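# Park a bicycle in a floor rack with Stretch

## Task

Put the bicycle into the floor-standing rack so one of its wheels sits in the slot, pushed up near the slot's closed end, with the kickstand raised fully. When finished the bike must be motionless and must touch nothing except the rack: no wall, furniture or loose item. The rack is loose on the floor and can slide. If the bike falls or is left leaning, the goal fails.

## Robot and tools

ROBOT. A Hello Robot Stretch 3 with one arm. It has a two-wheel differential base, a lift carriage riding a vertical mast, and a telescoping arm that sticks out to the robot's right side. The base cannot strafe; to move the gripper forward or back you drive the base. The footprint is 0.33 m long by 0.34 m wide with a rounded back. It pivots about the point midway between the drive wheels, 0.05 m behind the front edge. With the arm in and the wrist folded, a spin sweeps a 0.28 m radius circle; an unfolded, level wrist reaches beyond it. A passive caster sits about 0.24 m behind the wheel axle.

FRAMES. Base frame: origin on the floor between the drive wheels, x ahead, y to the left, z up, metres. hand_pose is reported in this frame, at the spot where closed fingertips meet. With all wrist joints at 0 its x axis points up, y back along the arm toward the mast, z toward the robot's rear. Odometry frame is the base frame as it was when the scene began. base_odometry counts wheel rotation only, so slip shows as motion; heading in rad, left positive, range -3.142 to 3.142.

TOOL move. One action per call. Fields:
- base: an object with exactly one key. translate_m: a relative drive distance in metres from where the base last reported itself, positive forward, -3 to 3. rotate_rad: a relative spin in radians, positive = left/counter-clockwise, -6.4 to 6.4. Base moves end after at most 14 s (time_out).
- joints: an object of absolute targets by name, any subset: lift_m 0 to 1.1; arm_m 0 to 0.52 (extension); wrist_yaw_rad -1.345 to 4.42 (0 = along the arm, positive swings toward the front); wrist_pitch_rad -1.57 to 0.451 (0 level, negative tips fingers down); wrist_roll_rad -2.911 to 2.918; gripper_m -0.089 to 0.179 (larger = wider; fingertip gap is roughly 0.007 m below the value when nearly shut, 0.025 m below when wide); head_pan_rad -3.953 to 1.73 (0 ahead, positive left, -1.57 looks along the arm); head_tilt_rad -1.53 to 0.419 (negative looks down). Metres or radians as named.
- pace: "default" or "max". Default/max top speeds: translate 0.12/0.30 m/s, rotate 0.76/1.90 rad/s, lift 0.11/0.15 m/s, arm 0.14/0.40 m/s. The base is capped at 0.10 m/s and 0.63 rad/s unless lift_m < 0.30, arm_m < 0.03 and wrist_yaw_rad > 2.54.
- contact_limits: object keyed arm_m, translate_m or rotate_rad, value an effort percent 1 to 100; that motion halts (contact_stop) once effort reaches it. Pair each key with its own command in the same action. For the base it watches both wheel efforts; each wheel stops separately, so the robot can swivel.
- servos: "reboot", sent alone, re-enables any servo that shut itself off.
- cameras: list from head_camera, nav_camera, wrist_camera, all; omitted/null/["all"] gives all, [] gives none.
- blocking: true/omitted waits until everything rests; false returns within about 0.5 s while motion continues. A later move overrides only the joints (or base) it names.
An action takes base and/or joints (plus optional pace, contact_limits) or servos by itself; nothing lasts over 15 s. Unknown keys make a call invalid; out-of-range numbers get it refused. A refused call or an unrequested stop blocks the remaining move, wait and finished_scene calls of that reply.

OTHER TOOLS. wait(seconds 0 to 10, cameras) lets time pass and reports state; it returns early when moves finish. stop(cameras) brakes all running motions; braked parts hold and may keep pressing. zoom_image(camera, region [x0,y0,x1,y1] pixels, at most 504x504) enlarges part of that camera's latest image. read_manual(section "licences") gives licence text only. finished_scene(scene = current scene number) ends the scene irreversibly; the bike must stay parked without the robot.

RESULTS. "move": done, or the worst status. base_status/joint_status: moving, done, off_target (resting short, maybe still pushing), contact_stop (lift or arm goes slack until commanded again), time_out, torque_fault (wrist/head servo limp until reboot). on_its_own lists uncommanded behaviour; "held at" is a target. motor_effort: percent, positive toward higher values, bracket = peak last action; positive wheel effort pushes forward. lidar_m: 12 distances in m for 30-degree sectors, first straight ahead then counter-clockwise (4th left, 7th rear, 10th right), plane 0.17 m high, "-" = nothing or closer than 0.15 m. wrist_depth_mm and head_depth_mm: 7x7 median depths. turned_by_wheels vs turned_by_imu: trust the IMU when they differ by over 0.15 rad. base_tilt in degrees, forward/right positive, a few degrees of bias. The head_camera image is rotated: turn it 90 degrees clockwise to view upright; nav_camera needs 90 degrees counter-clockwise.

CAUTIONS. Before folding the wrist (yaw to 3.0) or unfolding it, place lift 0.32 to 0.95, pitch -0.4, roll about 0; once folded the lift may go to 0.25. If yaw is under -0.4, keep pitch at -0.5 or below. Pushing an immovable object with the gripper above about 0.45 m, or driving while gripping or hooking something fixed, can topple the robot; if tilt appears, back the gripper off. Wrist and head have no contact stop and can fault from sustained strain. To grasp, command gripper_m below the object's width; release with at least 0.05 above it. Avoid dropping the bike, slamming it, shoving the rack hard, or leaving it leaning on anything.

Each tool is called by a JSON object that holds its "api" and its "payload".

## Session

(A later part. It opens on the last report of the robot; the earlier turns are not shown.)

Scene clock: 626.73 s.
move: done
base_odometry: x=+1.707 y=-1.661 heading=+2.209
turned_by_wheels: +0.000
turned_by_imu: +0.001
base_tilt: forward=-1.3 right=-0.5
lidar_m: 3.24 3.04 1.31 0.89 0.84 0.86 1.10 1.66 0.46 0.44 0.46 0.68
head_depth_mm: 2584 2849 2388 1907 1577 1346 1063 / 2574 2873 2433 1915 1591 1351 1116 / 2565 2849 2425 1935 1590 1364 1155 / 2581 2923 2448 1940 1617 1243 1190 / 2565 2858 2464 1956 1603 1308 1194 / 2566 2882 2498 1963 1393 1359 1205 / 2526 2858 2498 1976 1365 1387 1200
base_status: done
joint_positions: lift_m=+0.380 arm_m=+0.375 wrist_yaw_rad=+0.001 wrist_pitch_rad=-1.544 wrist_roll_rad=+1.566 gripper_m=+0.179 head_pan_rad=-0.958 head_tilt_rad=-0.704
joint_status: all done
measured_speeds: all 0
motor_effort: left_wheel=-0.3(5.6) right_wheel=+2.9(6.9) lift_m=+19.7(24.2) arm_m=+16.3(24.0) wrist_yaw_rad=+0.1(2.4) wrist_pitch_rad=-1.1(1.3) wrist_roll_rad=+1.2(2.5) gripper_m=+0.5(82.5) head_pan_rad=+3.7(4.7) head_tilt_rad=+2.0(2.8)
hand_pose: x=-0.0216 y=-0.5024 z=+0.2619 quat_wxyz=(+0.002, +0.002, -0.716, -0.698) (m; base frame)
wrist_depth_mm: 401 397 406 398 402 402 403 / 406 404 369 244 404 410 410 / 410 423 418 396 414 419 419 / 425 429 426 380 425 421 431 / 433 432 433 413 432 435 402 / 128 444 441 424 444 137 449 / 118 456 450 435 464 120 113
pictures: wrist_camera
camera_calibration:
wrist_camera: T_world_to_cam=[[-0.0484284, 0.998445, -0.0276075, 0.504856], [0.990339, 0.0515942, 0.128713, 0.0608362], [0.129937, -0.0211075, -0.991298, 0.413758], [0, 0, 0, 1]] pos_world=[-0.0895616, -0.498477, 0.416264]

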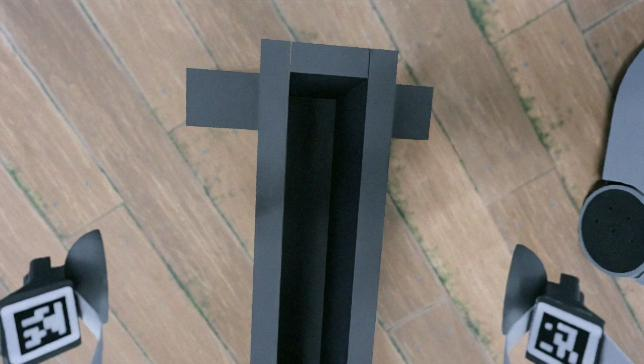

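{"api": "move", "payload": {"joints": {"lift_m": 0.255}, "cameras": []}}

{"api": "move", "payload": {"joints": {"gripper_m": 0.06, "head_pan_rad": -1.1, "head_tilt_rad": -0.85}, "cameras": ["wrist_camera", "head_camera"]}}

{"api": "zoom_image", "payload": {"camera": "head_camera", "region": [400, 100, 800, 504]}}

Scene clock: 632.60 s.
move: done
base_odometry: x=+1.707 y=-1.661 heading=+2.209
turned_by_wheels: +0.000
turned_by_imu: +0.000
base_tilt: forward=-1.3 right=-0.4
lidar_m: 3.26 3.05 1.31 0.90 0.84 0.85 1.11 1.66 0.46 0.45 0.46 0.67
head_depth_mm: 2591 2860 2395 1902 1590 1360 1002 / 2592 2872 2413 1906 1590 1352 1120 / 2586 2843 2422 1935 1603 1352 1150 / 2586 2883 2440 1939 1610 1245 1192 / 2565 2911 2465 1954 1606 1311 1193 / 2576 2846 2485 1951 1396 1352 1203 / 2539 2841 2534 1968 1358 1382 1211
base_status: not commanded
joint_positions: lift_m=+0.255 arm_m=+0.375 wrist_yaw_rad=+0.001 wrist_pitch_rad=-1.544 wrist_roll_rad=+1.566 gripper_m=+0.179 head_pan_rad=-0.958 head_tilt_rad=-0.704
joint_status: all done
measured_speeds: all 0
motor_effort: left_wheel=-0.2(1.2) right_wheel=+2.9(3.2) lift_m=+19.3(23.2) arm_m=+15.2(16.9) wrist_yaw_rad=-0.8(2.0) wrist_pitch_rad=-0.9(1.3) wrist_roll_rad=+1.1(1.3) gripper_m=+1.1(1.3) head_pan_rad=+4.1(4.5) head_tilt_rad=+2.5(2.6)
hand_pose: x=-0.0216 y=-0.5024 z=+0.1369 quat_wxyz=(+0.002, +0.002, -0.716, -0.698) (m; base frame)
wrist_depth_mm: 278 279 112 136 119 283 285 / 282 243 114 253 123 285 288 / 291 288 134 277 126 291 294 / 298 298 119 279 127 303 297 / 303 303 121 286 131 306 307 / 129 310 124 289 134 139 310 / 117 313 128 297 137 120 112
pictures: none
No camera images: "cameras" was empty.

Scene clock: 634.30 s.
move: done
base_odometry: x=+1.707 y=-1.661 heading=+2.209
turned_by_wheels: +0.000
turned_by_imu: +0.000
base_tilt: forward=-1.3 right=-0.5
lidar_m: 3.25 3.06 1.31 0.90 0.84 0.85 1.10 1.66 0.46 0.45 0.46 0.68
head_depth_mm: 2843 2423 1964 1676 1446 947 738 / 2808 2455 1993 1671 1445 1138 1144 / 2754 2460 1995 1689 1444 1217 1143 / 2715 2458 2013 1685 1461 1243 1147 / 2656 2498 2004 1700 1471 1266 1150 / 2608 2519 2047 1703 1388 1292 1149 / 2595 2541 2053 1716 1389 1293 1149
base_status: not commanded
joint_positions: lift_m=+0.255 arm_m=+0.375 wrist_yaw_rad=+0.001 wrist_pitch_rad=-1.551 wrist_roll_rad=+1.566 gripper_m=+0.061 head_pan_rad=-1.092 head_tilt_rad=-0.839
joint_status: all done
measured_speeds: all 0
motor_effort: left_wheel=-0.7(1.1) right_wheel=+2.7(3.2) lift_m=+18.6(19.5) arm_m=+15.2(16.0) wrist_yaw_rad=+0.2(1.8) wrist_pitch_rad=+0.2(1.3) wrist_roll_rad=+1.3(1.3) gripper_m=-14.2(85.8) head_pan_rad=-3.4(4.6) head_tilt_rad=-4.6(5.7)
hand_pose: x=-0.0216 y=-0.5007 z=+0.1370 quat_wxyz=(+0.002, +0.002, -0.714, -0.700) (m; base frame)
wrist_depth_mm: 277 275 112 135 120 284 283 / 285 244 115 243 124 288 291 / 290 293 151 273 127 293 296 / 295 297 120 279 127 298 303 / 301 304 121 284 131 308 304 / 307 123 125 290 132 316 316 / - 116 135 297 134 120 322
pictures: head_camera (sideways), wrist_camera
camera_calibration:
head_camera: T_world_to_cam=[[-0.303398, 0.684659, -0.662716, 0.89038], [0.894776, 0.44383, 0.0488881, -0.06647], [0.327605, -0.57815, -0.747273, 0.931866], [0, 0, 0, 1]] pos_world=[0.0243312, -0.0413464, 1.28968]
wrist_camera: T_world_to_cam=[[-0.0484271, 0.998604, -0.0210947, 0.498925], [0.99034, 0.0507523, 0.129042, 0.0763576], [0.129933, -0.0146418, -0.991415, 0.293256], [0, 0, 0, 1]] pos_world=[-0.089562, -0.49781, 0.29141]

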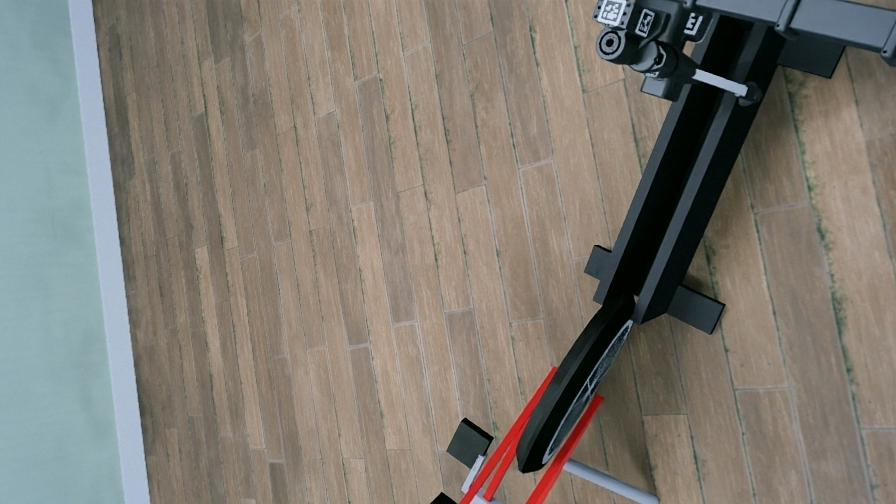

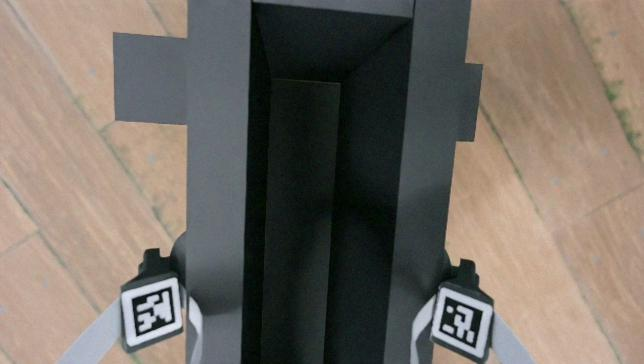

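Scaled by 1.248 from the camera's 896x504 image, which has a finer 1280x720 frame.

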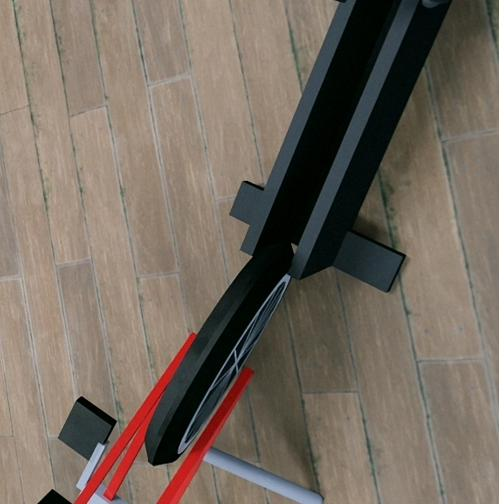

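{"api": "move", "payload": {"joints": {"arm_m": 0.39}, "cameras": []}}

{"api": "move", "payload": {"base": {"translate_m": 0.08}, "contact_limits": {"translate_m": 45}, "cameras": ["head_camera", "nav_camera"]}}

{"api": "zoom_image", "payload": {"camera": "head_camera", "region": [400, 100, 800, 504]}}

Scene clock: 639.60 s.
move: done
base_odometry: x=+1.707 y=-1.661 heading=+2.209
turned_by_wheels: +0.000
turned_by_imu: +0.000
base_tilt: forward=-1.3 right=-0.5
lidar_m: 3.27 3.06 1.31 0.90 0.84 0.86 1.10 1.66 0.47 0.45 0.47 0.68
head_depth_mm: 2792 2481 1982 1666 1441 967 733 / 2829 2462 1991 1675 1442 1150 1138 / 2774 2455 1998 1682 1453 1219 1140 / 2721 2495 2008 1686 1451 1237 1142 / 2676 2467 2009 1703 1453 1264 1142 / 2596 2528 2038 1700 1396 1296 1147 / 2573 2538 2032 1718 1386 1288 1160
base_status: not commanded
joint_positions: lift_m=+0.255 arm_m=+0.390 wrist_yaw_rad=+0.005 wrist_pitch_rad=-1.556 wrist_roll_rad=+1.560 gripper_m=+0.061 head_pan_rad=-1.092 head_tilt_rad=-0.839
joint_status: all done
measured_speeds: all 0
motor_effort: left_wheel=-0.9(1.0) right_wheel=+3.0(3.2) lift_m=+17.5(18.7) arm_m=+17.8(20.5) wrist_yaw_rad=-4.7(5.9) wrist_pitch_rad=+1.1(1.8) wrist_roll_rad=+2.9(3.3) gripper_m=-14.6(15.5) head_pan_rad=-3.7(3.9) head_tilt_rad=-4.7(5.6)
hand_pose: x=-0.0217 y=-0.5144 z=+0.1371 quat_wxyz=(+0.006, +0.005, -0.712, -0.702) (m; base frame)
wrist_depth_mm: 275 277 112 135 121 282 284 / 285 244 115 252 124 286 292 / 289 288 125 274 127 293 299 / 295 294 120 281 129 299 302 / 301 300 123 285 132 307 310 / 306 125 126 292 134 316 316 / 312 118 129 295 138 118 325
pictures: none
No camera images: "cameras" was empty.

Scene clock: 641.50 s.
move: done
base_odometry: x=+1.659 y=-1.597 heading=+2.208
turned_by_wheels: -0.001
turned_by_imu: -0.001
base_tilt: forward=-1.4 right=-0.4
lidar_m: 3.19 2.99 1.38 0.94 0.89 0.90 1.17 1.73 0.47 0.45 0.47 0.65
head_depth_mm: 2820 2430 1992 1674 1440 972 736 / 2771 2462 1992 1671 1443 1144 1140 / 2701 2465 2007 1682 1455 1218 1144 / 2697 2476 1999 1696 1455 1241 1144 / 2622 2520 2034 1694 1383 1288 1151 / 2581 2519 2033 1708 1314 1293 1157 / 2520 2543 2049 1669 1447 1301 1154
base_status: done
joint_positions: lift_m=+0.255 arm_m=+0.390 wrist_yaw_rad=+0.009 wrist_pitch_rad=-1.556 wrist_roll_rad=+1.560 gripper_m=+0.061 head_pan_rad=-1.092 head_tilt_rad=-0.839
joint_status: not commanded
measured_speeds: all 0
on_its_own: right_wheel is at rest, and its effort (+28.2) is outside its rest range (-21 to +21)
motor_effort: left_wheel=-14.2(15.5) right_wheel=+28.2(32.5) lift_m=+17.5(18.4) arm_m=+10.7(18.8) wrist_yaw_rad=-7.4(9.0) wrist_pitch_rad=+1.2(1.4) wrist_roll_rad=+3.0(3.4) gripper_m=-14.9(15.7) head_pan_rad=-3.5(4.1) head_tilt_rad=-4.8(5.5)
contact_limits: translate_m 45 (maximum 100)
hand_pose: x=-0.0217 y=-0.5143 z=+0.1371 quat_wxyz=(+0.007, +0.007, -0.712, -0.702) (m; base frame)
wrist_depth_mm: 281 281 114 267 127 284 288 / 282 285 116 270 126 292 290 / 285 291 119 276 127 297 297 / 292 295 121 280 129 301 300 / 302 303 124 289 132 309 310 / 307 121 126 290 144 312 315 / 311 117 129 298 138 119 321
pictures: head_camera (sideways), nav_camera (sideways)
camera_calibration:
head_camera: T_world_to_cam=[[-0.303334, 0.684883, -0.662513, 0.890115], [0.894878, 0.443627, 0.048883, -0.066464], [0.327388, -0.57804, -0.747454, 0.932102], [0, 0, 0, 1]] pos_world=[0.0243208, -0.0413474, 1.28966]
nav_camera: T_world_to_cam=[[0.348039, -0.661403, 0.664391, -0.82294], [-0.86795, -0.495174, -0.0382746, 0.107672], [0.354304, -0.563337, -0.746405, 0.925261], [0, 0, 0, 1]] pos_world=[0.0520453, 0.0302555, 1.24149]

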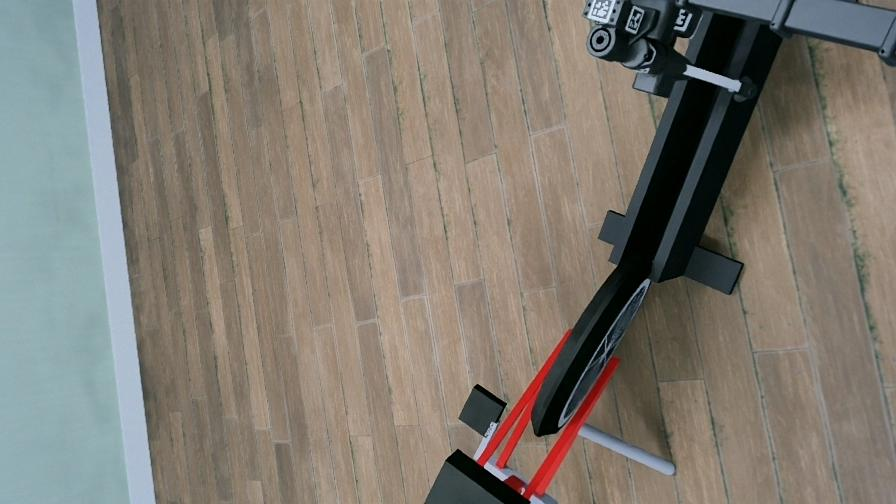

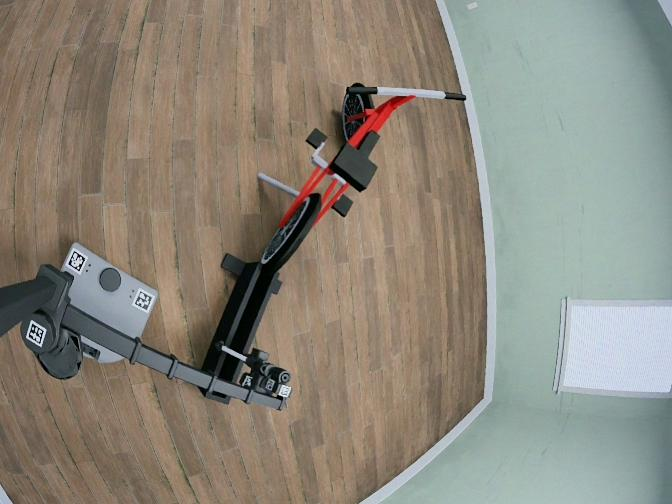

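Scaled by 1.248 from the camera's 896x504 image, which has a finer 1280x720 frame.

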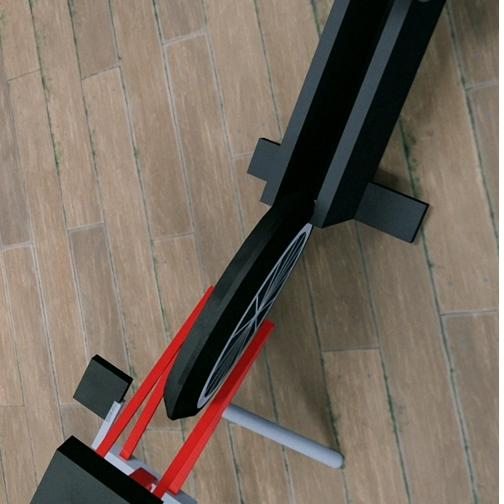

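{"api": "move", "payload": {"joints": {"gripper_m": 0.179}, "cameras": ["wrist_camera"]}}

{"api": "move", "payload": {"joints": {"lift_m": 0.4}, "cameras": ["wrist_camera"]}}

{"api": "move", "payload": {"base": {"translate_m": 0.95}, "joints": {"lift_m": 0.82, "arm_m": 0.0, "wrist_roll_rad": 0.0, "head_pan_rad": -1.4, "head_tilt_rad": -0.85}, "cameras": ["head_camera", "nav_camera"]}}

Scene clock: 657.00 s.
move: done
base_odometry: x=+1.659 y=-1.597 heading=+2.209
turned_by_wheels: +0.001
turned_by_imu: +0.002
base_tilt: forward=-1.3 right=-0.5
lidar_m: 3.21 3.00 1.38 0.94 0.89 0.90 1.17 1.73 0.47 0.45 0.47 0.65
head_depth_mm: 2781 2424 1990 1666 1433 969 734 / 2760 2441 1996 1669 1437 1140 1135 / 2722 2482 1998 1679 1456 1209 1139 / 2670 2494 2017 1681 1454 1244 1140 / 2631 2483 2027 1706 1381 1289 1148 / 2587 2534 2041 1708 1312 1287 1153 / 2540 2531 2032 1682 1449 1288 1159
base_status: not commanded
joint_positions: lift_m=+0.255 arm_m=+0.390 wrist_yaw_rad=+0.002 wrist_pitch_rad=-1.549 wrist_roll_rad=+1.565 gripper_m=+0.179 head_pan_rad=-1.092 head_tilt_rad=-0.839
joint_status: all done
measured_speeds: all 0
motor_effort: left_wheel=-4.5(14.6) right_wheel=+4.8(28.3) lift_m=+27.2(27.2) arm_m=-5.2(6.5) wrist_yaw_rad=-1.9(8.7) wrist_pitch_rad=-0.1(1.5) wrist_roll_rad=+1.6(3.3) gripper_m=-0.2(83.5) head_pan_rad=-3.4(3.9) head_tilt_rad=-5.3(5.5)
contact_limits: translate_m 45 (maximum 100)
hand_pose: x=-0.0216 y=-0.5161 z=+0.1370 quat_wxyz=(+0.003, +0.003, -0.714, -0.700) (m; base frame)
wrist_depth_mm: 278 279 112 263 131 282 283 / 283 284 115 268 130 287 287 / 288 288 117 273 129 291 293 / 295 297 120 282 127 298 304 / 300 303 121 287 131 309 304 / 128 309 125 292 134 140 316 / 116 312 127 298 137 121 112
pictures: wrist_camera
camera_calibration:
wrist_camera: T_world_to_cam=[[-0.0515804, 0.998414, -0.0225607, 0.514326], [0.990177, 0.0540684, 0.128939, 0.078901], [0.129954, -0.0156884, -0.991396, 0.292431], [0, 0, 0, 1]] pos_world=[-0.0895996, -0.513188, 0.291345]

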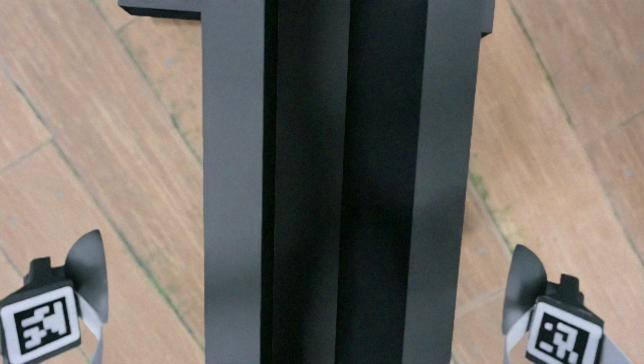

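Scene clock: 659.17 s.
move: done
base_odometry: x=+1.659 y=-1.597 heading=+2.209
turned_by_wheels: +0.000
turned_by_imu: +0.000
base_tilt: forward=-1.4 right=-0.5
lidar_m: 3.19 2.99 1.38 0.94 0.89 0.90 1.16 1.73 0.47 0.45 0.47 0.65
head_depth_mm: 2767 2450 1966 1671 858 1130 1108 / 2790 2440 1975 1675 1441 1173 1138 / 2726 2457 1997 1686 1447 1218 1145 / 2646 2491 2012 1672 1461 1238 1141 / 2606 2498 2023 1700 1384 1287 1146 / 2574 2497 2055 1703 1310 1286 1154 / 2506 2562 2046 1665 1439 1294 1152
base_status: not commanded
joint_positions: lift_m=+0.400 arm_m=+0.390 wrist_yaw_rad=+0.002 wrist_pitch_rad=-1.549 wrist_roll_rad=+1.565 gripper_m=+0.179 head_pan_rad=-1.092 head_tilt_rad=-0.839
joint_status: all done
measured_speeds: all 0
motor_effort: left_wheel=-4.4(4.6) right_wheel=+4.5(4.7) lift_m=+33.8(37.5) arm_m=-15.2(15.2) wrist_yaw_rad=-1.5(3.5) wrist_pitch_rad=-0.1(0.5) wrist_roll_rad=+1.5(1.8) gripper_m=+0.2(1.3) head_pan_rad=-2.9(4.0) head_tilt_rad=-4.6(5.7)
contact_limits: translate_m 45 (maximum 100)
hand_pose: x=-0.0216 y=-0.5163 z=+0.2820 quat_wxyz=(+0.003, +0.003, -0.715, -0.700) (m; base frame)
wrist_depth_mm: 415 419 382 290 408 424 425 / 430 431 426 406 429 430 430 / 434 436 428 420 438 439 440 / 437 445 445 422 446 451 446 / 452 452 451 416 464 457 418 / 128 465 467 408 468 137 468 / 117 479 471 401 477 120 112
pictures: wrist_camera
camera_calibration:
wrist_camera: T_world_to_cam=[[-0.0514561, 0.998405, -0.0232271, 0.517955], [0.990184, 0.0540313, 0.128906, 0.0602009], [0.129956, -0.0163661, -0.991385, 0.435845], [0, 0, 0, 1]] pos_world=[-0.0895986, -0.513248, 0.436361]

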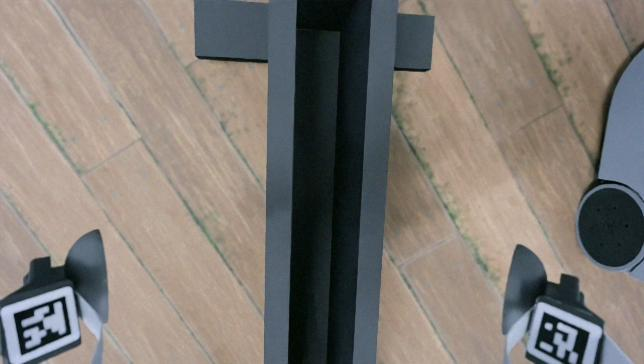

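Scene clock: 669.77 s.
move: done
base_odometry: x=+1.094 y=-0.834 heading=+2.208
turned_by_wheels: +0.000
turned_by_imu: +0.005
base_tilt: forward=-1.3 right=-0.5
lidar_m: 2.38 2.24 2.16 1.51 1.42 1.45 1.88 0.65 0.47 0.42 0.55 2.37
head_depth_mm: 2789 2417 1997 1654 1465 - - / 2625 2453 2000 1672 1446 - - / 2510 2474 2010 1682 998 1259 358 / 2383 2468 2014 1625 1062 1283 1142 / 2270 2433 2033 1698 1458 1269 1142 / 2169 2379 2035 1706 1473 1269 1151 / 2074 2294 2055 1707 1474 1295 1156
base_status: done
joint_positions: lift_m=+0.820 arm_m=+0.000 wrist_yaw_rad=+0.002 wrist_pitch_rad=-1.548 wrist_roll_rad=+0.003 gripper_m=+0.179 head_pan_rad=-1.392 head_tilt_rad=-0.839
joint_status: all done
measured_speeds: all 0
motor_effort: left_wheel=-0.9(6.5) right_wheel=+2.9(7.1) lift_m=+33.3(42.0) arm_m=-12.8(21.7) wrist_yaw_rad=-2.0(3.4) wrist_pitch_rad=-0.5(0.6) wrist_roll_rad=-1.3(2.8) gripper_m=+0.1(1.5) head_pan_rad=-2.9(4.7) head_tilt_rad=-5.0(7.5)
hand_pose: x=-0.0217 y=-0.1266 z=+0.7020 quat_wxyz=(+0.505, +0.494, -0.506, -0.495) (m; base frame)
wrist_depth_mm: 848 804 826 827 832 851 845 / 847 837 850 877 843 881 889 / 838 850 872 871 890 866 863 / 890 881 874 713 740 894 907 / 896 899 925 747 792 929 947 / 133 913 914 745 917 136 960 / 118 910 932 947 957 120 113
pictures: head_camera (sideways), nav_camera (sideways)
camera_calibration:
head_camera: T_world_to_cam=[[-0.0873856, 0.743961, -0.662484, 0.88876], [0.986012, 0.159346, 0.0488823, -0.067019], [0.14193, -0.648946, -0.747479, 0.933266], [0, 0, 0, 1]] pos_world=[0.0112874, -0.0448848, 1.28966]
nav_camera: T_world_to_cam=[[0.137033, -0.734742, 0.664361, -0.821615], [-0.975521, -0.216549, -0.0382761, 0.10833], [0.17199, -0.642854, -0.746431, 0.926407], [0, 0, 0, 1]] pos_world=[0.0589341, 0.0153282, 1.24149]

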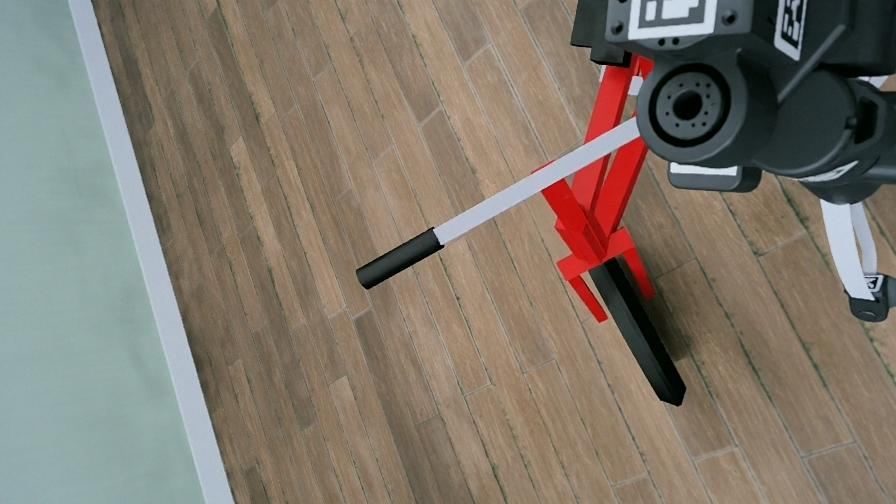

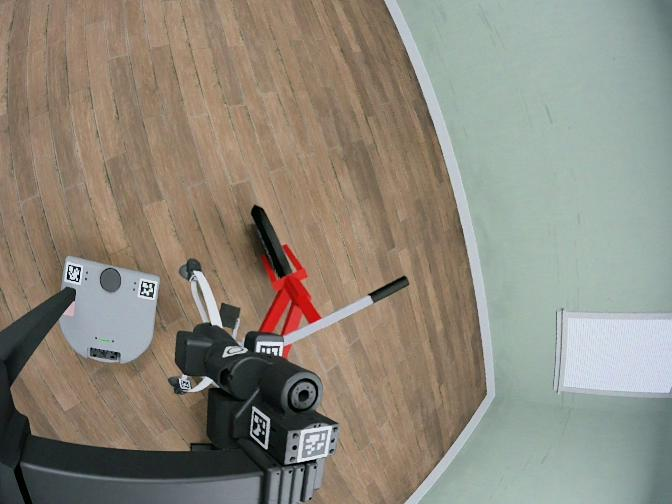

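{"api": "move", "payload": {"base": {"translate_m": 0.025}, "joints": {"lift_m": 0.9, "arm_m": 0.3, "wrist_roll_rad": -0.55, "wrist_pitch_rad": -1.45, "gripper_m": 0.14, "head_pan_rad": -1.57, "head_tilt_rad": -0.75}, "cameras": ["head_camera", "wrist_camera"]}}

Scene clock: 684.30 s.
move: done
base_odometry: x=+1.079 y=-0.814 heading=+2.208
turned_by_wheels: +0.000
turned_by_imu: +0.000
base_tilt: forward=-1.3 right=-0.5
lidar_m: 2.36 2.21 2.19 1.53 1.43 1.46 1.90 0.65 0.47 0.42 0.54 2.35
head_depth_mm: 2762 2648 302 1719 1516 1087 1144 / 2939 407 427 1811 1538 984 1143 / 2747 402 423 635 1542 1049 1129 / 2594 2740 463 543 864 1255 1172 / 2365 2620 2300 1801 1511 1259 1180 / 2237 2505 2292 1849 1548 1342 1184 / 2125 2310 2344 1874 1564 1350 1177
base_status: done
joint_positions: lift_m=+0.900 arm_m=+0.300 wrist_yaw_rad=+0.001 wrist_pitch_rad=-1.452 wrist_roll_rad=-0.546 gripper_m=+0.140 head_pan_rad=-1.562 head_tilt_rad=-0.754
joint_status: all done
measured_speeds: all 0
motor_effort: left_wheel=+0.0(4.9) right_wheel=+4.1(7.3) lift_m=+33.0(39.7) arm_m=+15.4(23.4) wrist_yaw_rad=+0.4(2.1) wrist_pitch_rad=+0.4(2.1) wrist_roll_rad=-1.3(3.1) gripper_m=+0.9(83.7) head_pan_rad=-2.7(6.1) head_tilt_rad=+1.4(3.5)
hand_pose: x=-0.0216 y=-0.4515 z=+0.7814 quat_wxyz=(+0.652, +0.579, -0.366, -0.326) (m; base frame)
wrist_depth_mm: 870 890 915 949 967 999 975 / 887 911 865 964 990 998 - / 898 917 935 943 - - - / 890 937 942 445 960 - - / 894 916 937 469 576 - - / 936 137 806 974 984 142 - / - 970 836 - - 116 -
pictures: head_camera (sideways), wrist_camera
camera_calibration:
head_camera: T_world_to_cam=[[0.0403755, 0.688899, -0.723732, 0.967795], [0.998718, -0.0057004, 0.0502905, -0.0689353], [0.0305195, -0.724834, -0.688247, 0.856911], [0, 0, 0, 1]] pos_world=[0.00361918, -0.0459875, 1.29366]
wrist_camera: T_world_to_cam=[[-0.831221, -0.552217, 0.0642491, -0.320381], [-0.551282, 0.833663, 0.0330751, 0.385967], [-0.0718267, -0.00792669, -0.997386, 0.93619], [0, 0, 0, 1]] pos_world=[0.0137128, -0.491266, 0.941561]

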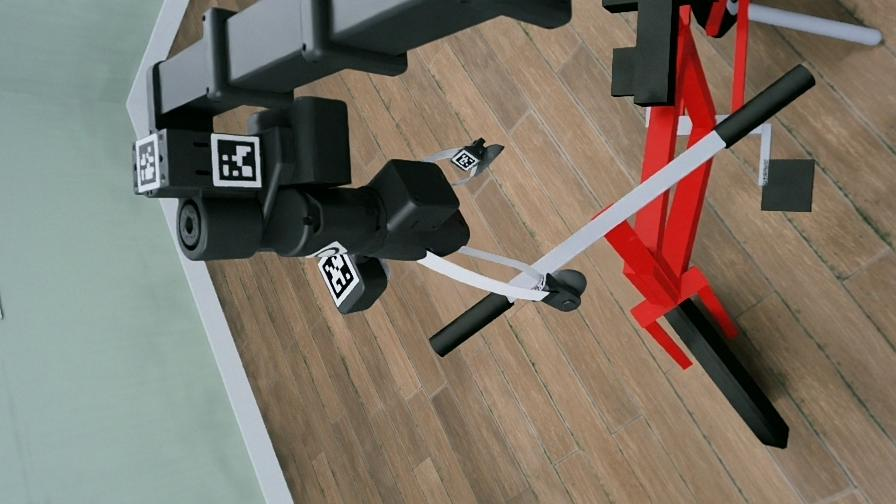

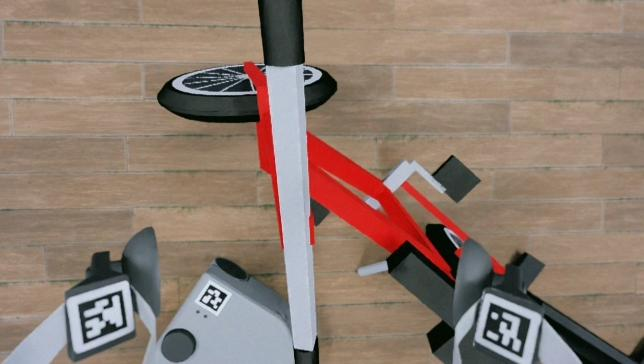

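{"api": "move", "payload": {"joints": {"arm_m": 0.287, "lift_m": 0.83}, "cameras": ["wrist_camera"]}}

Scene clock: 696.80 s.
move: done
base_odometry: x=+1.079 y=-0.814 heading=+2.208
turned_by_wheels: +0.000
turned_by_imu: +0.000
base_tilt: forward=-1.4 right=-0.5
lidar_m: 2.35 2.21 2.19 1.52 1.44 1.46 1.89 0.65 0.47 0.42 0.54 2.36
head_depth_mm: 2784 2897 2208 329 312 1083 1140 / 2906 2892 447 465 1522 977 1140 / 2781 2917 443 495 1470 1048 1129 / 2581 2798 2103 540 723 1253 1173 / 2384 2624 2267 1764 1556 1261 1178 / 2247 2506 2303 1852 1553 1339 1179 / 2102 2355 2292 1860 1581 1346 1179
base_status: not commanded
joint_positions: lift_m=+0.830 arm_m=+0.287 wrist_yaw_rad=+0.001 wrist_pitch_rad=-1.451 wrist_roll_rad=-0.546 gripper_m=+0.140 head_pan_rad=-1.562 head_tilt_rad=-0.754
joint_status: all done
measured_speeds: all 0
motor_effort: left_wheel=+0.3(0.8) right_wheel=+4.0(4.3) lift_m=+18.5(35.1) arm_m=-14.2(22.4) wrist_yaw_rad=-0.1(1.6) wrist_pitch_rad=+0.2(0.6) wrist_roll_rad=-1.7(1.9) gripper_m=-0.3(0.9) head_pan_rad=-3.1(4.0) head_tilt_rad=+1.3(2.2)
hand_pose: x=-0.0216 y=-0.4386 z=+0.7114 quat_wxyz=(+0.652, +0.579, -0.366, -0.326) (m; base frame)
wrist_depth_mm: 832 850 858 882 901 908 922 / 850 839 - 175 917 922 955 / 845 859 864 186 905 923 948 / 846 846 873 197 939 917 930 / 853 864 888 211 551 973 967 / 856 137 779 912 925 142 959 / - 734 737 908 915 116 366
pictures: wrist_camera
camera_calibration:
wrist_camera: T_world_to_cam=[[-0.83122, -0.5522, 0.0644073, -0.308849], [-0.551284, 0.833671, 0.0328364, 0.377677], [-0.0718268, -0.00821243, -0.997383, 0.866351], [0, 0, 0, 1]] pos_world=[0.0137129, -0.478291, 0.871575]

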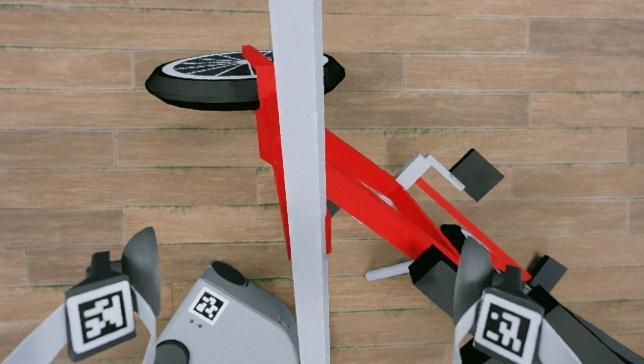

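{"api": "move", "payload": {"joints": {"lift_m": 0.776}, "cameras": []}}

{"api": "move", "payload": {"joints": {"gripper_m": -0.06}, "cameras": ["wrist_camera", "head_camera"]}}

Scene clock: 700.73 s.
move: done
base_odometry: x=+1.079 y=-0.814 heading=+2.208
turned_by_wheels: +0.000
turned_by_imu: +0.000
base_tilt: forward=-1.3 right=-0.4
lidar_m: 2.36 2.22 2.20 1.53 1.44 1.46 1.90 0.65 0.47 0.42 0.54 2.35
head_depth_mm: 2758 2862 2221 1699 344 301 1122 / 2922 2921 2238 450 1462 976 1140 / 2760 2939 2179 495 1472 1045 1120 / 2575 2785 2253 602 716 1263 1169 / 2413 2648 2277 1806 1562 1263 1173 / 2253 2480 2277 1865 1555 1347 1172 / 2131 2341 2308 1851 1564 1347 1183
base_status: not commanded
joint_positions: lift_m=+0.776 arm_m=+0.287 wrist_yaw_rad=+0.001 wrist_pitch_rad=-1.451 wrist_roll_rad=-0.546 gripper_m=+0.140 head_pan_rad=-1.562 head_tilt_rad=-0.754
joint_status: all done
measured_speeds: all 0
motor_effort: left_wheel=+0.2(0.7) right_wheel=+4.1(4.4) lift_m=+18.5(23.7) arm_m=-11.6(12.9) wrist_yaw_rad=-1.3(1.7) wrist_pitch_rad=+0.4(0.5) wrist_roll_rad=-1.3(1.8) gripper_m=+0.1(0.7) head_pan_rad=-3.3(4.0) head_tilt_rad=+1.7(2.3)
hand_pose: x=-0.0216 y=-0.4386 z=+0.6574 quat_wxyz=(+0.652, +0.579, -0.366, -0.326) (m; base frame)
wrist_depth_mm: 769 792 805 106 851 850 870 / 776 790 - 114 862 884 886 / 813 798 812 131 853 884 899 / 808 807 817 136 624 860 882 / 788 811 833 152 351 884 909 / 788 137 780 166 857 142 885 / - 677 691 184 884 115 313
pictures: none
No camera images: "cameras" was empty.

Scene clock: 703.27 s.
move: done
base_odometry: x=+1.079 y=-0.814 heading=+2.208
turned_by_wheels: +0.000
turned_by_imu: +0.000
base_tilt: forward=-1.3 right=-0.4
lidar_m: 2.36 2.22 2.20 1.53 1.44 1.46 1.89 0.65 0.47 0.42 0.54 2.35
head_depth_mm: 2805 2843 2203 1707 344 301 1115 / 2897 2929 2232 451 1456 1007 1144 / 2718 2902 2241 496 1472 1053 1129 / 2551 2780 2275 602 727 1265 1173 / 2377 2659 2260 1797 1548 1267 1182 / 2231 2464 2314 1856 1559 1340 1182 / 2110 2324 2306 1862 1566 1351 1176
base_status: not commanded
joint_positions: lift_m=+0.776 arm_m=+0.287 wrist_yaw_rad=+0.001 wrist_pitch_rad=-1.450 wrist_roll_rad=-0.548 gripper_m=-0.059 head_pan_rad=-1.562 head_tilt_rad=-0.754
joint_status: all done
measured_speeds: all 0
motor_effort: left_wheel=+0.0(0.8) right_wheel=+4.1(4.4) lift_m=+33.2(33.2) arm_m=-9.7(11.9) wrist_yaw_rad=-0.4(2.0) wrist_pitch_rad=+0.0(0.5) wrist_roll_rad=-0.8(1.9) gripper_m=-20.5(97.6) head_pan_rad=-3.5(4.3) head_tilt_rad=+1.7(2.6)
hand_pose: x=-0.0216 y=-0.4390 z=+0.6574 quat_wxyz=(+0.653, +0.578, -0.366, -0.325) (m; base frame)
wrist_depth_mm: 766 778 776 105 818 851 867 / 770 796 - 114 816 872 874 / 813 808 811 134 854 874 900 / 800 828 809 135 642 859 879 / 807 835 835 145 361 878 886 / 810 810 124 130 766 414 904 / 808 821 121 129 889 311 321
pictures: head_camera (sideways), wrist_camera
camera_calibration:
head_camera: T_world_to_cam=[[0.0403756, 0.688885, -0.723745, 0.967813], [0.998718, -0.00569926, 0.0502908, -0.0689357], [0.0305197, -0.724848, -0.688232, 0.856892], [0, 0, 0, 1]] pos_world=[0.00361919, -0.0459877, 1.29366]
wrist_camera: T_world_to_cam=[[-0.830005, -0.553884, 0.065609, -0.307124], [-0.553081, 0.832532, 0.0314937, 0.38018], [-0.0720654, -0.0101472, -0.997348, 0.811546], [0, 0, 0, 1]] pos_world=[0.0138407, -0.478388, 0.817571]

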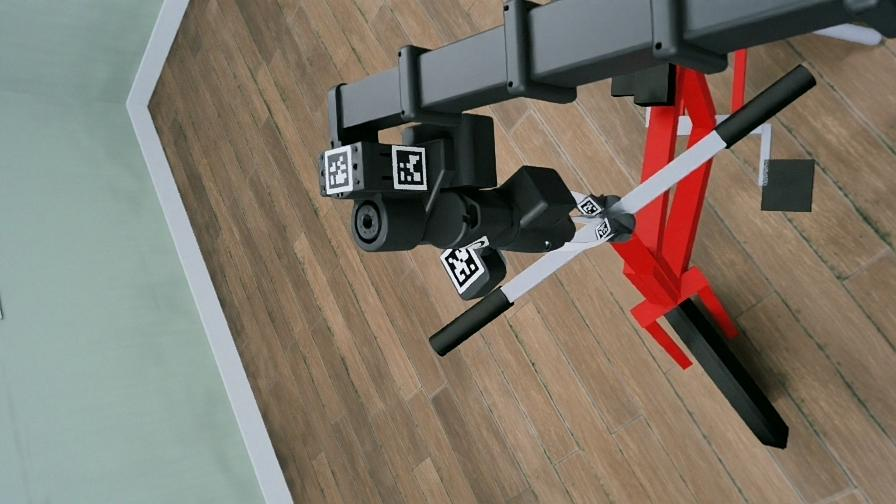

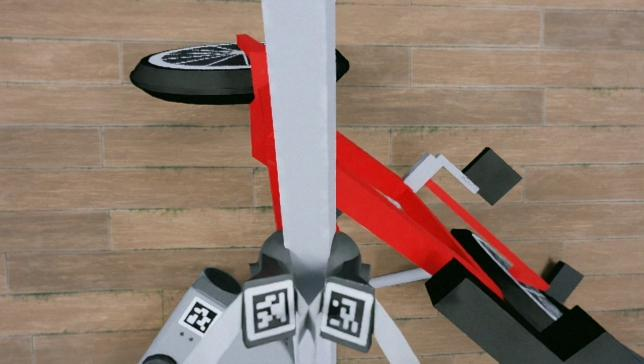

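{"api": "move", "payload": {"joints": {"wrist_roll_rad": -0.05}, "base": {"translate_m": 0.015}, "cameras": ["wrist_camera", "head_camera"]}}

Scene clock: 707.40 s.
move: done
base_odometry: x=+1.070 y=-0.802 heading=+2.208
turned_by_wheels: -0.001
turned_by_imu: -0.001
base_tilt: forward=-1.3 right=-0.5
lidar_m: 2.34 2.21 2.18 1.54 1.45 1.47 1.91 0.65 0.43 0.43 0.55 2.34
head_depth_mm: 2772 2867 2230 1704 344 302 1140 / 2946 2970 2227 450 1469 1072 1130 / 2750 2929 2173 497 1449 1059 1124 / 2568 2784 2275 758 1453 1259 1172 / 2375 2625 2288 1866 1547 1095 1181 / 2245 2472 2290 1850 1550 1294 1181 / 2103 2323 2304 1872 1560 1350 1180
base_status: done
joint_positions: lift_m=+0.776 arm_m=+0.287 wrist_yaw_rad=+0.002 wrist_pitch_rad=-1.455 wrist_roll_rad=-0.065 gripper_m=-0.056 head_pan_rad=-1.562 head_tilt_rad=-0.754
joint_status: all done
measured_speeds: all 0
motor_effort: left_wheel=-7.7(7.7) right_wheel=+18.5(19.6) lift_m=+30.6(40.0) arm_m=-6.6(7.7) wrist_yaw_rad=-3.0(3.0) wrist_pitch_rad=+0.7(1.2) wrist_roll_rad=+4.9(5.8) gripper_m=-16.1(16.7) head_pan_rad=-3.1(4.3) head_tilt_rad=+1.6(2.7)
hand_pose: x=-0.0216 y=-0.4377 z=+0.6575 quat_wxyz=(+0.546, +0.486, -0.510, -0.454) (m; base frame)
wrist_depth_mm: 810 802 107 847 850 841 844 / 824 816 - 828 838 844 841 / 826 825 477 133 845 846 851 / 791 815 825 135 341 365 489 / 794 806 822 144 867 303 303 / 821 818 851 131 831 866 318 / 824 840 120 173 692 879 868
pictures: head_camera (sideways), wrist_camera
camera_calibration:
head_camera: T_world_to_cam=[[0.0403758, 0.688885, -0.723745, 0.967813], [0.998718, -0.0056995, 0.0502908, -0.0689357], [0.0305196, -0.724848, -0.688232, 0.856892], [0, 0, 0, 1]] pos_world=[0.00361917, -0.0459877, 1.29366]
wrist_camera: T_world_to_cam=[[-0.993881, -0.10988, 0.011311, -0.0799367], [-0.109687, 0.99383, 0.0164564, 0.469124], [-0.0130494, 0.015115, -0.999801, 0.82559], [0, 0, 0, 1]] pos_world=[-0.0172174, -0.487491, 0.818609]

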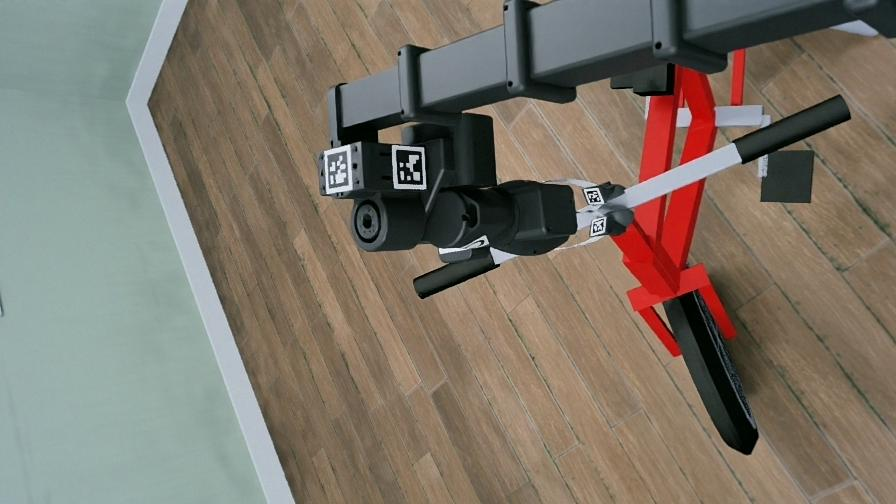

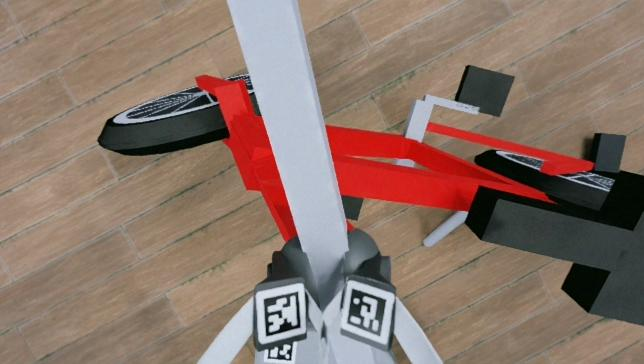

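{"api": "move", "payload": {"joints": {"wrist_roll_rad": 0.4}, "cameras": ["wrist_camera", "head_camera"]}}

Scene clock: 737.13 s.
move: off_target
base_odometry: x=+1.070 y=-0.802 heading=+2.208
turned_by_wheels: +0.000
turned_by_imu: +0.000
base_tilt: forward=-1.3 right=-0.5
lidar_m: 2.35 2.21 2.20 1.54 1.44 1.47 1.90 0.65 0.43 0.43 0.56 2.34
head_depth_mm: 2791 2823 2223 1729 344 301 1136 / 2975 2888 2252 450 1470 1081 1165 / 2735 2908 2169 496 1433 1006 1122 / 2556 2771 2246 1729 846 1218 1173 / 2364 2637 2274 1833 1558 1085 1177 / 2233 2469 2330 1841 1558 1265 1180 / 2104 2314 2318 1856 1569 1325 1175
base_status: not commanded
joint_positions: lift_m=+0.776 arm_m=+0.287 wrist_yaw_rad=+0.012 wrist_pitch_rad=-1.444 wrist_roll_rad=+0.365 gripper_m=-0.056 head_pan_rad=-1.562 head_tilt_rad=-0.754
joint_status: wrist_roll_rad off_target (ended at +0.365, target +0.400)
measured_speeds: all 0
on_its_own: wrist_yaw_rad is at rest, and its effort (-10.7) is outside its rest range (-9 to +9)
motor_effort: left_wheel=-7.7(8.2) right_wheel=+18.7(19.0) lift_m=+20.3(20.3) arm_m=-4.8(4.9) wrist_yaw_rad=-10.7(12.1) wrist_pitch_rad=-1.0(1.3) wrist_roll_rad=+11.4(13.8) gripper_m=-16.7(16.9) head_pan_rad=-3.4(3.8) head_tilt_rad=+1.8(2.3)
hand_pose: x=-0.0215 y=-0.4402 z=+0.6575 quat_wxyz=(+0.429, +0.379, -0.615, -0.542) (m; base frame)
wrist_depth_mm: 829 858 117 835 813 810 814 / 842 837 122 844 806 688 293 / 853 850 130 494 352 289 288 / 837 551 369 311 817 863 326 / 869 845 848 147 832 837 834 / 881 843 840 130 764 865 826 / 859 833 121 168 170 847 846
pictures: head_camera (sideways), wrist_camera
camera_calibration:
head_camera: T_world_to_cam=[[0.0403758, 0.688885, -0.723745, 0.967813], [0.998718, -0.00569962, 0.0502908, -0.0689357], [0.0305195, -0.724848, -0.688232, 0.856892], [0, 0, 0, 1]] pos_world=[0.00361917, -0.0459877, 1.29366]
wrist_camera: T_world_to_cam=[[-0.952539, 0.301676, -0.0407506, 0.136153], [0.301449, 0.95341, 0.0117494, 0.465783], [0.0423966, -0.00109243, -0.9991, 0.819235], [0, 0, 0, 1]] pos_world=[-0.0454518, -0.484261, 0.818573]

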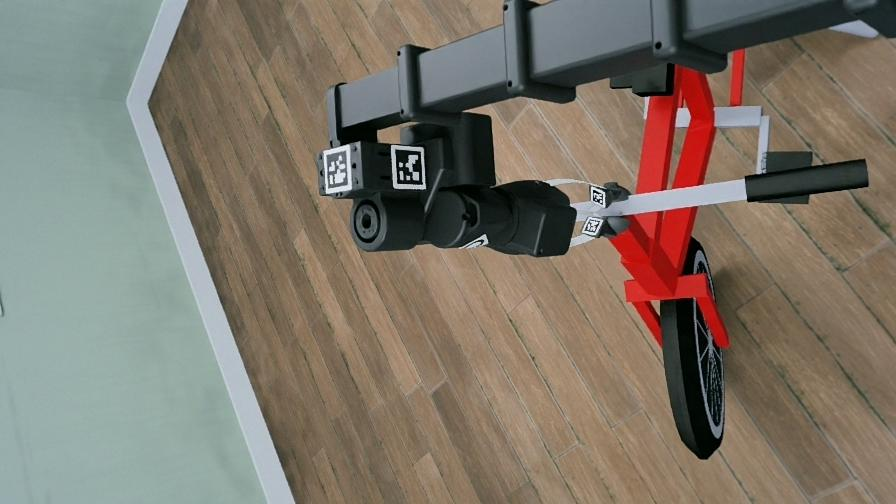

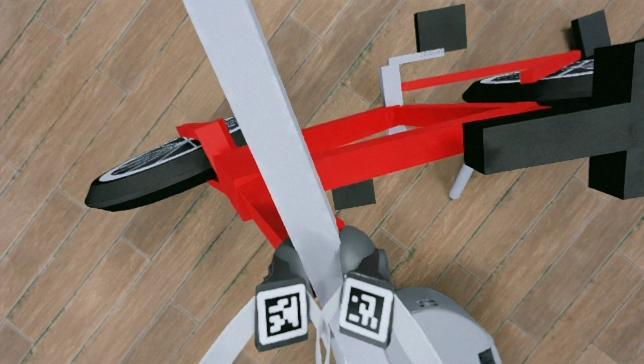

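{"api": "move", "payload": {"joints": {"arm_m": 0.36, "wrist_roll_rad": 0.5, "wrist_pitch_rad": -1.5, "head_tilt_rad": -0.8}, "contact_limits": {"arm_m": 60}, "cameras": ["wrist_camera", "head_camera"]}}

Scene clock: 742.07 s.
move: off_target
base_odometry: x=+1.070 y=-0.802 heading=+2.208
turned_by_wheels: +0.001
turned_by_imu: -0.022
base_tilt: forward=-1.6 right=-1.0
lidar_m: 2.37 2.21 2.24 1.54 1.44 1.46 1.86 0.67 0.49 0.42 0.58 2.34
head_depth_mm: 2764 2715 2155 405 334 305 1118 / 3011 2738 484 428 1416 1238 1157 / 2838 2778 540 1646 1407 1100 1161 / 2626 2740 2005 608 893 1137 1162 / 2456 2660 2179 1791 1529 1256 1162 / 2282 2564 2216 1815 1547 1276 1171 / 2145 2375 2214 1831 1541 1308 1179
base_status: not commanded
joint_positions: lift_m=+0.776 arm_m=+0.360 wrist_yaw_rad=+0.010 wrist_pitch_rad=-1.557 wrist_roll_rad=+0.477 gripper_m=-0.056 head_pan_rad=-1.562 head_tilt_rad=-0.790
joint_status: wrist_pitch_rad off_target (ended at -1.557, target -1.500); wrist_roll_rad off_target (ended at +0.477, target +0.500); the others done
measured_speeds: all 0
motor_effort: left_wheel=-0.4(8.0) right_wheel=+2.8(18.9) lift_m=+6.3(20.9) arm_m=+22.8(32.5) wrist_yaw_rad=-8.7(15.2) wrist_pitch_rad=+10.5(13.0) wrist_roll_rad=+7.5(14.8) gripper_m=-16.7(17.4) head_pan_rad=-2.6(4.0) head_tilt_rad=-4.4(5.2)
contact_limits: arm_m 60 (drawing in: default 34, maximum 55; extending or still: default 43, maximum 70)
hand_pose: x=-0.0219 y=-0.4843 z=+0.6581 quat_wxyz=(+0.374, +0.368, -0.606, -0.598) (m; base frame)
wrist_depth_mm: 795 800 115 800 802 673 274 / 810 787 121 798 603 290 276 / 811 823 129 318 334 289 299 / 839 483 323 314 858 852 850 / 868 858 855 145 884 886 880 / 872 898 859 129 715 877 915 / 879 912 120 130 738 770 950
pictures: head_camera (sideways), wrist_camera
camera_calibration:
head_camera: T_world_to_cam=[[0.040159, 0.714714, -0.698263, 0.934605], [0.998734, -0.00752783, 0.0497348, -0.0682096], [0.0302898, -0.699376, -0.714112, 0.890553], [0, 0, 0, 1]] pos_world=[0.00361578, -0.0456575, 1.29195]
wrist_camera: T_world_to_cam=[[-0.911715, 0.410768, -0.00672109, 0.180507], [0.407149, 0.905624, 0.11864, 0.416713], [0.0548201, 0.105429, -0.992915, 0.86765], [0, 0, 0, 1]] pos_world=[-0.0526577, -0.543007, 0.813277]

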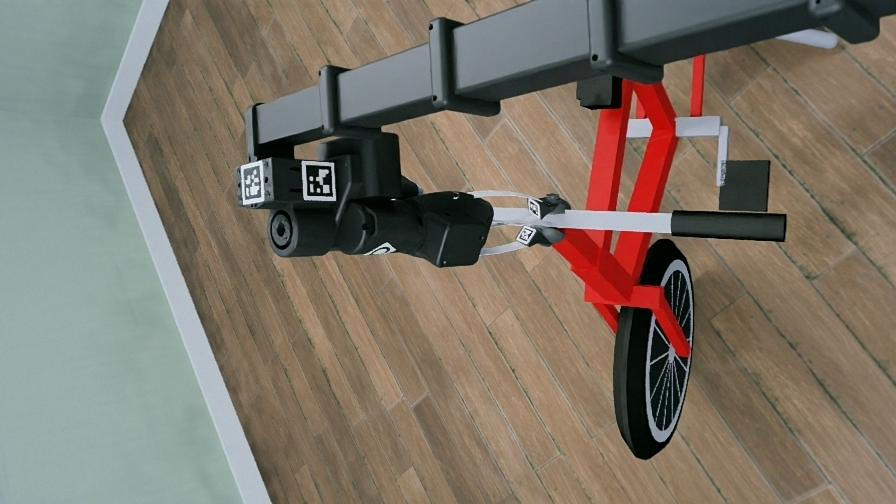

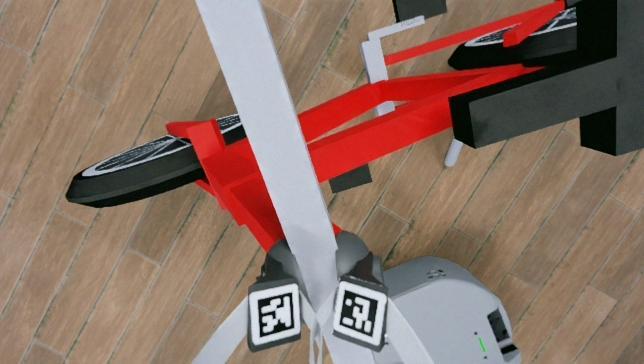

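{"api": "move", "payload": {"joints": {"arm_m": 0.41, "lift_m": 0.786, "wrist_pitch_rad": -1.56}, "contact_limits": {"arm_m": 60}, "cameras": ["wrist_camera", "head_camera"]}}

Scene clock: 747.17 s.
move: contact_stop
base_odometry: x=+1.070 y=-0.802 heading=+2.209
turned_by_wheels: +0.000
turned_by_imu: -0.017
base_tilt: forward=-1.3 right=-0.5
lidar_m: 2.38 2.21 2.24 1.56 1.44 1.46 1.84 0.73 0.59 0.44 0.62 2.34
head_depth_mm: 2707 2665 2114 371 313 317 1119 / 2940 2682 468 1615 1023 1252 1149 / 2910 2427 576 1710 1430 1231 1156 / 2687 2729 608 799 898 1260 1158 / 2480 2636 2159 1778 1509 1268 1161 / 2307 2516 2189 1791 1520 1276 1165 / 2150 2380 2174 1803 1520 1323 1176
base_status: not commanded
joint_positions: lift_m=+0.792 arm_m=+0.410 wrist_yaw_rad=+0.005 wrist_pitch_rad=-1.557 wrist_roll_rad=+0.485 gripper_m=-0.056 head_pan_rad=-1.563 head_tilt_rad=-0.791
joint_status: lift_m contact_stop (moved +0.016 of +0.010); the others done
joint sent to its limit — wrist_pitch_rad, lower limit.
measured_speeds: translate_m=+0.000 rotate_rad=-0.001 lift_m=+0.002 arm_m=+0.000 wrist_yaw_rad=+0.000 wrist_pitch_rad=+0.000 wrist_roll_rad=+0.000 head_pan_rad=+0.000 head_tilt_rad=+0.000
on_its_own: lift_m is slack since a contact_stop (your +0.786 is given up)
motor_effort: left_wheel=+4.4(4.5) right_wheel=-6.0(7.7) lift_m=+24.6(24.9) arm_m=+17.1(26.8) wrist_yaw_rad=-2.5(10.0) wrist_pitch_rad=+0.2(9.8) wrist_roll_rad=+4.6(7.6) gripper_m=-16.8(17.5) head_pan_rad=-3.3(3.9) head_tilt_rad=-4.1(4.8)
contact_limits: arm_m 60 (drawing in: default 34, maximum 55; extending or still: default 43, maximum 70)
hand_pose: x=-0.0217 y=-0.5344 z=+0.6739 quat_wxyz=(+0.369, +0.364, -0.609, -0.601) (m; base frame)
wrist_depth_mm: 785 814 775 807 812 808 274 / 826 806 811 818 830 315 283 / 815 823 544 319 344 289 297 / 841 494 350 143 880 885 861 / 882 882 440 148 891 890 898 / 897 885 128 131 821 928 905 / 904 914 121 156 724 818 927
pictures: head_camera (sideways), wrist_camera
camera_calibration:
head_camera: T_world_to_cam=[[0.0404669, 0.714952, -0.698001, 0.934262], [0.998731, -0.00797918, 0.0497289, -0.0682018], [0.0299843, -0.699128, -0.714368, 0.890888], [0, 0, 0, 1]] pos_world=[0.00359595, -0.0456528, 1.29193]
wrist_camera: T_world_to_cam=[[-0.905776, 0.4237, -0.00692172, 0.208465], [0.419983, 0.899765, 0.118478, 0.457403], [0.0564272, 0.104408, -0.992933, 0.888061], [0, 0, 0, 1]] pos_world=[-0.0533898, -0.592603, 0.829035]

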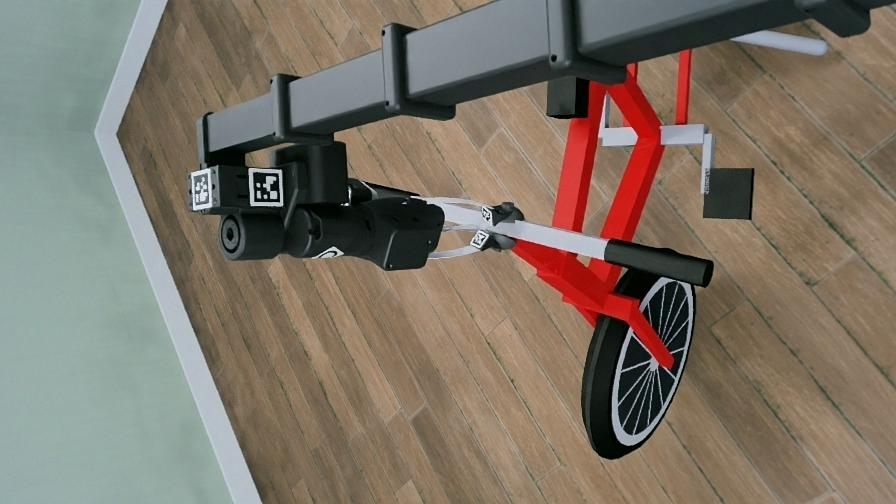

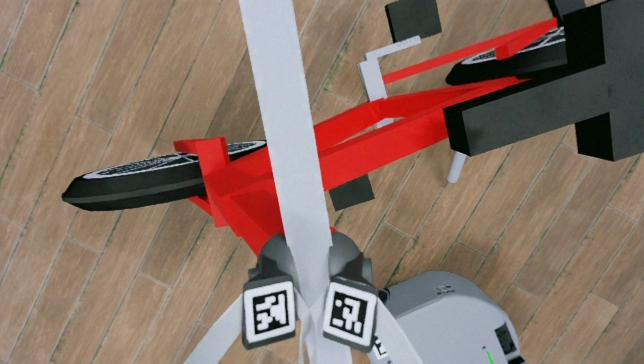

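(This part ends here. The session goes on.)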